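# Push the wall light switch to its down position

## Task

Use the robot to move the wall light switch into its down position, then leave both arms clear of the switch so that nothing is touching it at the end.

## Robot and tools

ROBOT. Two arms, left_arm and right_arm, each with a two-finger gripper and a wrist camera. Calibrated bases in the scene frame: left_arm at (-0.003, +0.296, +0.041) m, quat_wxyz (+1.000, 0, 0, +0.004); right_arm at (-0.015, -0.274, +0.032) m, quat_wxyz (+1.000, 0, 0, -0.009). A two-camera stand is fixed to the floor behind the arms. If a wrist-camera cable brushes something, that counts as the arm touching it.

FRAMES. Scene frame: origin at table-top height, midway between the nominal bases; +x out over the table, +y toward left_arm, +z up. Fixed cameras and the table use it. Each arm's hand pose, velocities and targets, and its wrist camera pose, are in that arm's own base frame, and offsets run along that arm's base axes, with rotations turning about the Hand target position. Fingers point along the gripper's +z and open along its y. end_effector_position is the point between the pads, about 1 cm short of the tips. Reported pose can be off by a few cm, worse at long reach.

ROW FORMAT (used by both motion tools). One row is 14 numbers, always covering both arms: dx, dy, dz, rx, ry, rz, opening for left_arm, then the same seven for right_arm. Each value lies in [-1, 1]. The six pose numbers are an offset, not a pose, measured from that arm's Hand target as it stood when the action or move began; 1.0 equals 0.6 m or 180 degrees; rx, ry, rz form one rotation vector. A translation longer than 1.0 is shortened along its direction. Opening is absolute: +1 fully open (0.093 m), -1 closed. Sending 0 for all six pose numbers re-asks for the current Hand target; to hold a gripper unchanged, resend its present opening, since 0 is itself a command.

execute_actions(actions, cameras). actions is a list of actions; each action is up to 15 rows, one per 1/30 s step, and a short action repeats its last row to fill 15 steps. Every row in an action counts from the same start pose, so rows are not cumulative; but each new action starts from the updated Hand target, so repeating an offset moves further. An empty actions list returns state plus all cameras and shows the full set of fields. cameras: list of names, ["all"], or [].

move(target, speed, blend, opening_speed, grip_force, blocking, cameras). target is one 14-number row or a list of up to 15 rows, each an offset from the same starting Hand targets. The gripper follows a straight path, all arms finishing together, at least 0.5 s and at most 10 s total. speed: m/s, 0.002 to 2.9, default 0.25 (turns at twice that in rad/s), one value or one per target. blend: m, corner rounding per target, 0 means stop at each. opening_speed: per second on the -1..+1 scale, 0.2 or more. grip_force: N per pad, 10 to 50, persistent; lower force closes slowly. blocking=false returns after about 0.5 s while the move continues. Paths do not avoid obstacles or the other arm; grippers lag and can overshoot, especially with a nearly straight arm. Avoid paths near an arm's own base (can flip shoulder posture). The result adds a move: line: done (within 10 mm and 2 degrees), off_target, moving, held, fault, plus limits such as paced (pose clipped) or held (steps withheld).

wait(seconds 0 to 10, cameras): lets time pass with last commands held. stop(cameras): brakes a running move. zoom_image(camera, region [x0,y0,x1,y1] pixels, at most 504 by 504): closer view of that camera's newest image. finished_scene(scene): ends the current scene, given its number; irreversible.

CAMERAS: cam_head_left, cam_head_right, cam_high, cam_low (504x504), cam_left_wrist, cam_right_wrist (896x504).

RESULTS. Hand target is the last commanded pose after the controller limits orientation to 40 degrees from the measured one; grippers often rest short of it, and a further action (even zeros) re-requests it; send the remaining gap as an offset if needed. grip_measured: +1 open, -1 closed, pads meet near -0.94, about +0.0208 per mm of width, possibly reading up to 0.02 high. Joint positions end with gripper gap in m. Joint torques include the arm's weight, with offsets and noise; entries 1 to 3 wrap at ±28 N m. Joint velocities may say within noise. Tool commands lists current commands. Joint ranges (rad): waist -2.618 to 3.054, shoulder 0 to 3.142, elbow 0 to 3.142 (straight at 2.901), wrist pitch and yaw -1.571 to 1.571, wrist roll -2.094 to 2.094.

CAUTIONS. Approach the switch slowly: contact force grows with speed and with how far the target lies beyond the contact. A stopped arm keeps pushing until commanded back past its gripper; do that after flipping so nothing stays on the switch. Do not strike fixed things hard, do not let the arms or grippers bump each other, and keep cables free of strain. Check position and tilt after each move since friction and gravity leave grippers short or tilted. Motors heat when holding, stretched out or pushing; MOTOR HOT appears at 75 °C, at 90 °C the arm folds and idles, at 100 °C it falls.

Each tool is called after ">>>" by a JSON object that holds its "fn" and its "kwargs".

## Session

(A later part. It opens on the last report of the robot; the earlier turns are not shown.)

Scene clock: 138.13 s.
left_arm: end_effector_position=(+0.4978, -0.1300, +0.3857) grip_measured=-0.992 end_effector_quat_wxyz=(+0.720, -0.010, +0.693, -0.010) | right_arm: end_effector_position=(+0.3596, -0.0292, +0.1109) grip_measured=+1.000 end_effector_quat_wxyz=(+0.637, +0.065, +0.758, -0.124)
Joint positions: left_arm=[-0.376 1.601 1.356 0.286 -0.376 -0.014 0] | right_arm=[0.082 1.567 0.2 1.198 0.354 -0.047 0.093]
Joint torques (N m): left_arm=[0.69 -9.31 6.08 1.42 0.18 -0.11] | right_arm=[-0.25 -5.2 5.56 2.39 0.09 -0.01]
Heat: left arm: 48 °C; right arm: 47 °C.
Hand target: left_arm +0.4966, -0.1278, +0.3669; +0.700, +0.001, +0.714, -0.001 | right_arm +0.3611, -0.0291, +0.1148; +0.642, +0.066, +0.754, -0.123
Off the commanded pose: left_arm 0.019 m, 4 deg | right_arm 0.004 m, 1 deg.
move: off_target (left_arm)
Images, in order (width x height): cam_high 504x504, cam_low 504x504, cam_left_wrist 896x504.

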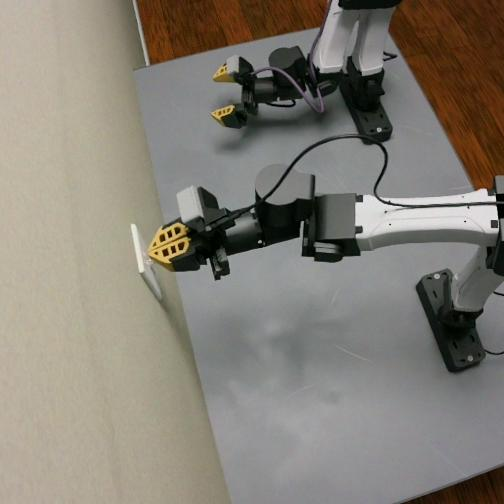

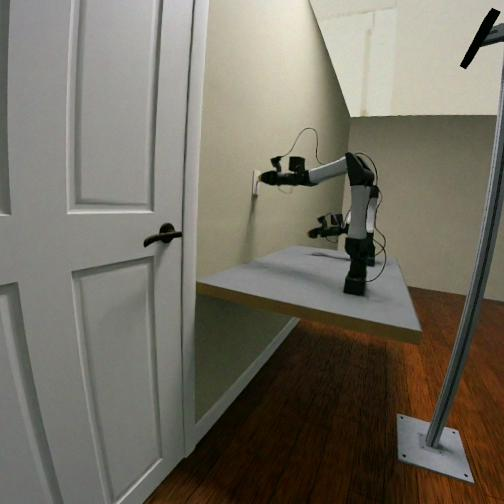

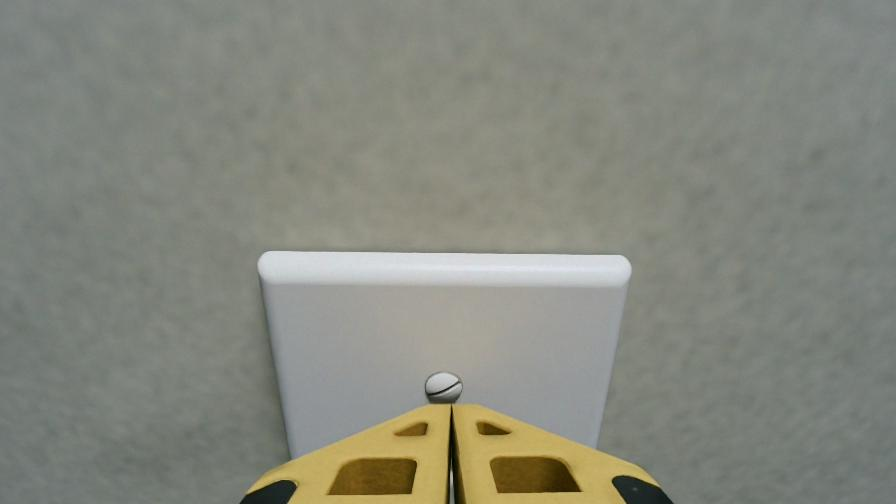

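>>> {"fn": "move", "kwargs": {"target": [0.0, 0.002, -0.05, 0, 0.03, 0, -1, 0, 0, 0, 0, 0, 0, 1], "cameras": ["cam_low", "cam_high", "cam_left_wrist"], "speed": 0.06}}

>>> {"fn": "zoom_image", "kwargs": {"camera": "cam_low", "region": [220, 140, 300, 220]}}

>>> {"fn": "zoom_image", "kwargs": {"camera": "cam_high", "region": [100, 180, 250, 330]}}

Scene clock: 145.63 s.
left_arm: end_effector_position=(+0.4963, -0.1288, +0.3664) grip_measured=-0.992 end_effector_quat_wxyz=(+0.701, -0.007, +0.714, -0.008) | right_arm: end_effector_position=(+0.3596, -0.0292, +0.1109) grip_measured=+1.000 end_effector_quat_wxyz=(+0.637, +0.065, +0.758, -0.124)
Joint positions: left_arm=[-0.374 1.594 1.328 0.246 -0.372 -0.028 0] | right_arm=[0.082 1.567 0.2 1.198 0.354 -0.047 0.093]
Joint torques (N m): left_arm=[0.7 -8.24 6.5 1.09 0.18 -0.28] | right_arm=[-0.27 -5.16 5.56 2.39 0.09 0]
Heat: left arm: 46 °C; right arm: 47 °C.
Hand target: left_arm +0.4966, -0.1265, +0.3369; +0.666, +0.001, +0.746, -0.001 | right_arm +0.3611, -0.0291, +0.1148; +0.642, +0.066, +0.754, -0.123
Off the commanded pose: left_arm 0.030 m, 6 deg | right_arm 0.004 m, 1 deg.
move: off_target (left_arm)
Images, in order (width x height): cam_high 504x504, cam_low 504x504, cam_left_wrist 896x504.

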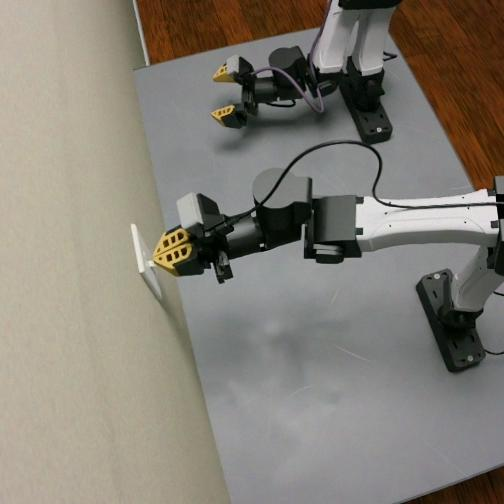

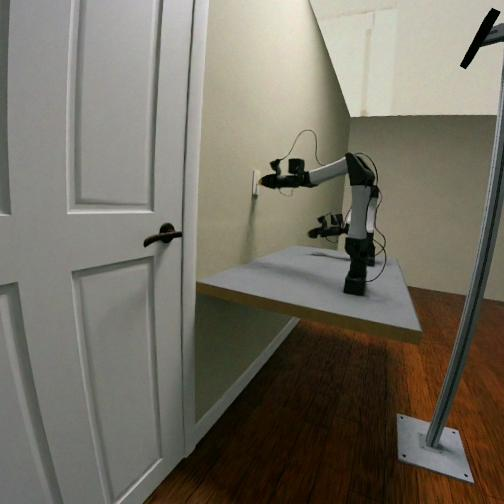

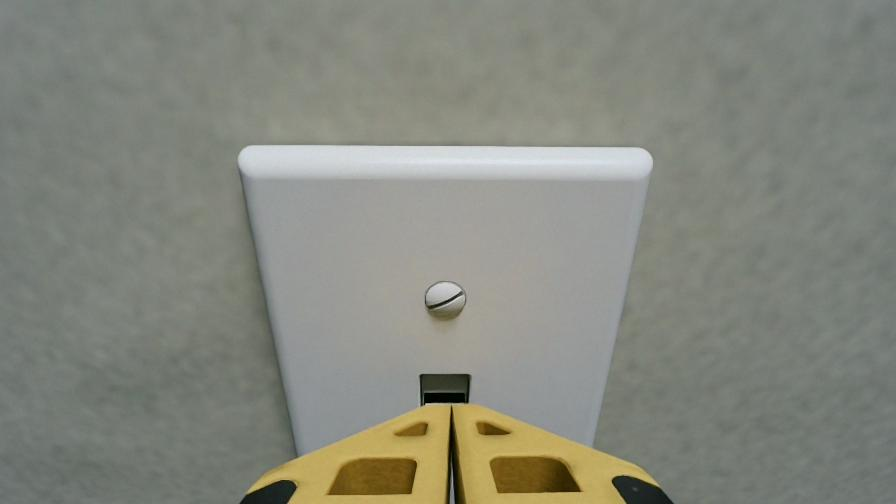

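Scaled by 6.300 from the camera's 504x504 image, which has a finer 720x720 frame.

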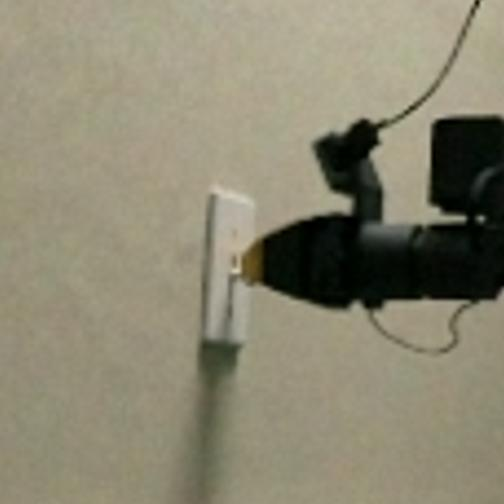

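Scaled by 3.360 from the camera's 504x504 image, which has a finer 720x720 frame.

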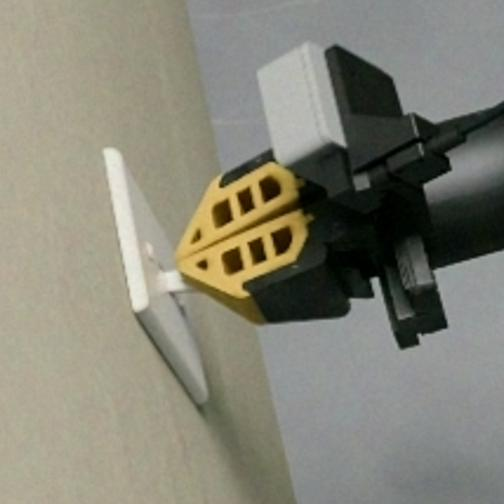

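>>> {"fn": "move", "kwargs": {"target": [0.005, 0.0, -0.035, 0, 0.0, 0, -1, 0, 0, 0, 0, 0, 0, 1], "cameras": ["cam_low", "cam_high", "cam_left_wrist"], "speed": 0.06}}

>>> {"fn": "zoom_image", "kwargs": {"camera": "cam_low", "region": [220, 140, 300, 220]}}

>>> {"fn": "zoom_image", "kwargs": {"camera": "cam_high", "region": [100, 180, 250, 330]}}

Scene clock: 152.40 s.
left_arm: end_effector_position=(+0.4961, -0.1277, +0.3656) grip_measured=-0.992 end_effector_quat_wxyz=(+0.718, -0.013, +0.696, -0.016) | right_arm: end_effector_position=(+0.3596, -0.0292, +0.1109) grip_measured=+1.000 end_effector_quat_wxyz=(+0.637, +0.065, +0.758, -0.124)
Joint positions: left_arm=[-0.37 1.594 1.277 0.349 -0.366 -0.029 0] | right_arm=[0.082 1.567 0.2 1.198 0.354 -0.047 0.093]
Joint torques (N m): left_arm=[0.73 -6.82 4.85 0.81 0.17 -0.3] | right_arm=[-0.25 -5.19 5.56 2.4 0.09 -0.01]
Heat: left arm: 45 °C; right arm: 47 °C.
Hand target: left_arm +0.4996, -0.1266, +0.3160; +0.666, +0.000, +0.746, -0.001 | right_arm +0.3611, -0.0291, +0.1148; +0.642, +0.066, +0.754, -0.123
Off the commanded pose: left_arm 0.050 m, 9 deg | right_arm 0.004 m, 1 deg.
move: off_target (left_arm)
Images, in order (width x height): cam_high 504x504, cam_low 504x504, cam_left_wrist 896x504.

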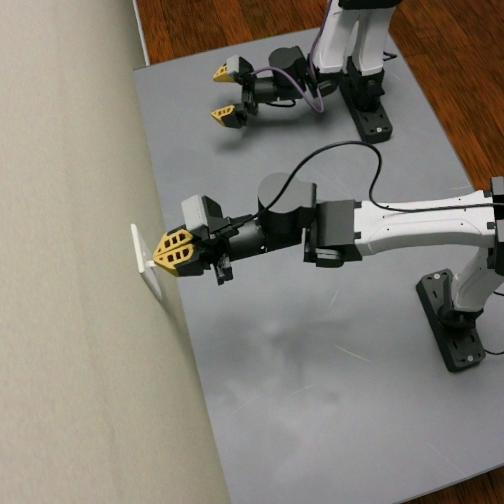

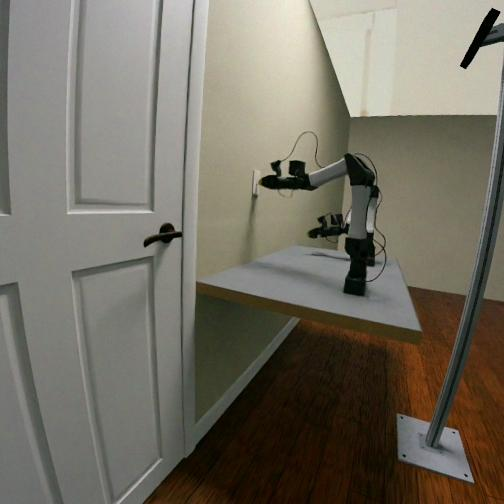

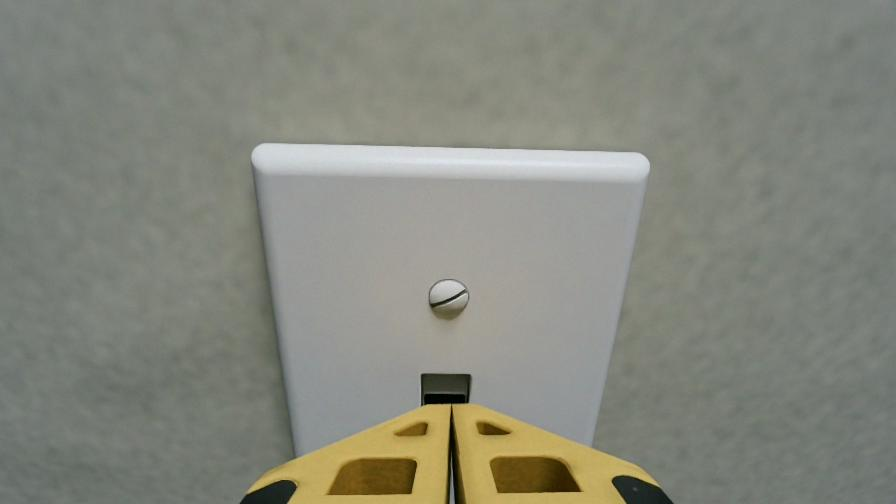

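Scaled by 6.300 from the camera's 504x504 image, which has a finer 720x720 frame.

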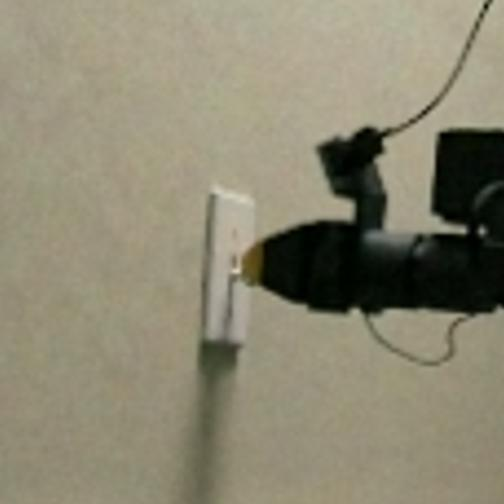

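Scaled by 3.360 from the camera's 504x504 image, which has a finer 720x720 frame.

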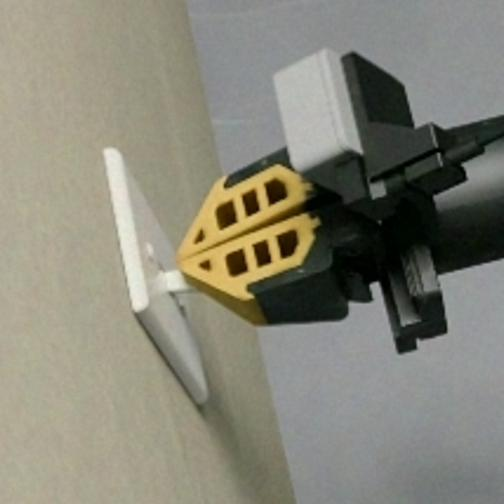

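>>> {"fn": "move", "kwargs": {"target": [[0.0, 0.0, 0.16, 0, -0.03, 0, -1, 0, 0, 0, 0, 0, 0, 1],[-0.15, 0.0, 0.19, 0, -0.03, 0, -1, 0, 0, 0, 0, 0, 0, 1]], "cameras": ["cam_low", "cam_high", "cam_left_wrist"], "speed": 0.12, "blend": [0.01,0]}}

>>> {"fn": "zoom_image", "kwargs": {"camera": "cam_low", "region": [220, 140, 300, 220]}}

>>> {"fn": "zoom_image", "kwargs": {"camera": "cam_high", "region": [100, 180, 250, 330]}}

Scene clock: 161.33 s.
left_arm: end_effector_position=(+0.4155, -0.1297, +0.4231) grip_measured=-0.992 end_effector_quat_wxyz=(+0.693, +0.003, +0.721, -0.004) | right_arm: end_effector_position=(+0.3596, -0.0292, +0.1109) grip_measured=+1.000 end_effector_quat_wxyz=(+0.637, +0.065, +0.758, -0.124)
Joint positions: left_arm=[-0.478 1.342 1.351 -0.053 -0.467 -0.021 0] | right_arm=[0.082 1.567 0.2 1.198 0.354 -0.047 0.093]
Joint torques (N m): left_arm=[-0.28 -7.8 7.68 1.87 -0.06 -0.07] | right_arm=[-0.27 -5.19 5.55 2.38 0.09 -0.01]
Heat: left arm: 44 °C; right arm: 47 °C.
Hand target: left_arm +0.4096, -0.1265, +0.4299; +0.700, +0.001, +0.714, -0.001 | right_arm +0.3611, -0.0291, +0.1148; +0.642, +0.066, +0.754, -0.123
Off the commanded pose: left_arm 0.010 m, 1 deg | right_arm 0.004 m, 1 deg.
move: done
Images, in order (width x height): cam_high 504x504, cam_low 504x504, cam_left_wrist 896x504.

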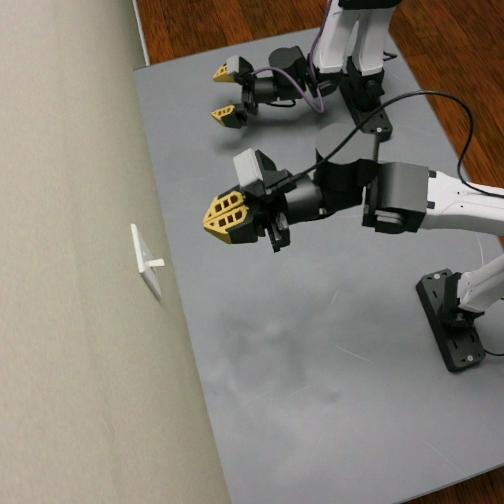

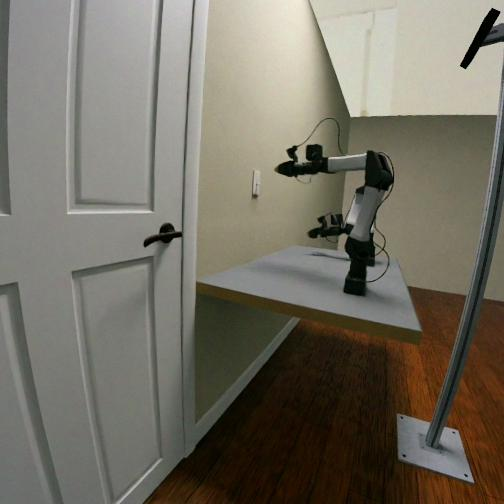

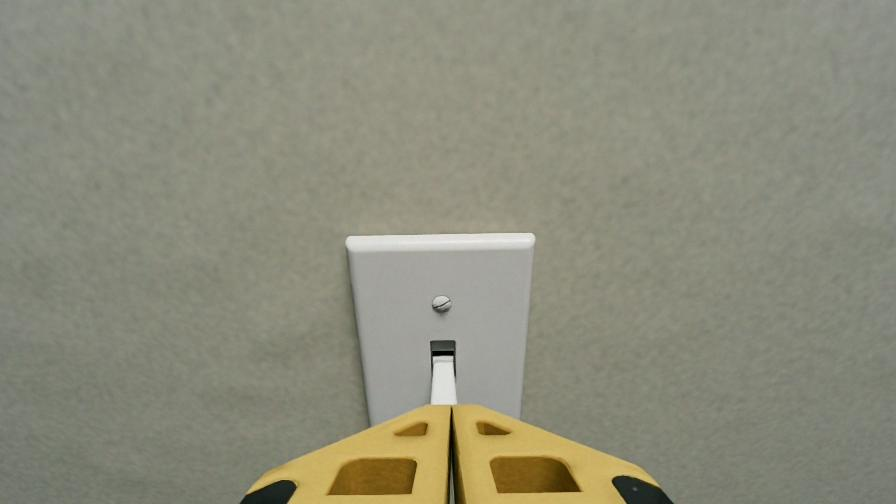

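Scaled by 6.300 from the camera's 504x504 image, which has a finer 720x720 frame.

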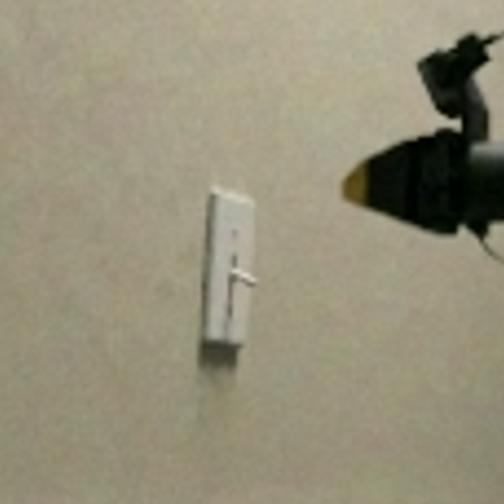

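Scaled by 3.360 from the camera's 504x504 image, which has a finer 720x720 frame.

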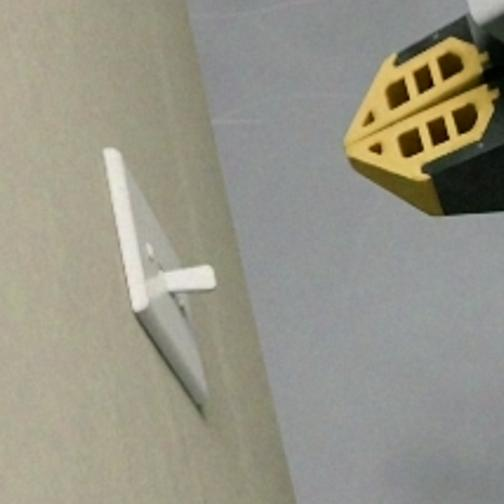

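>>> {"fn": "finished_scene", "kwargs": {"scene": 1}}

The scene is finished: the task was done.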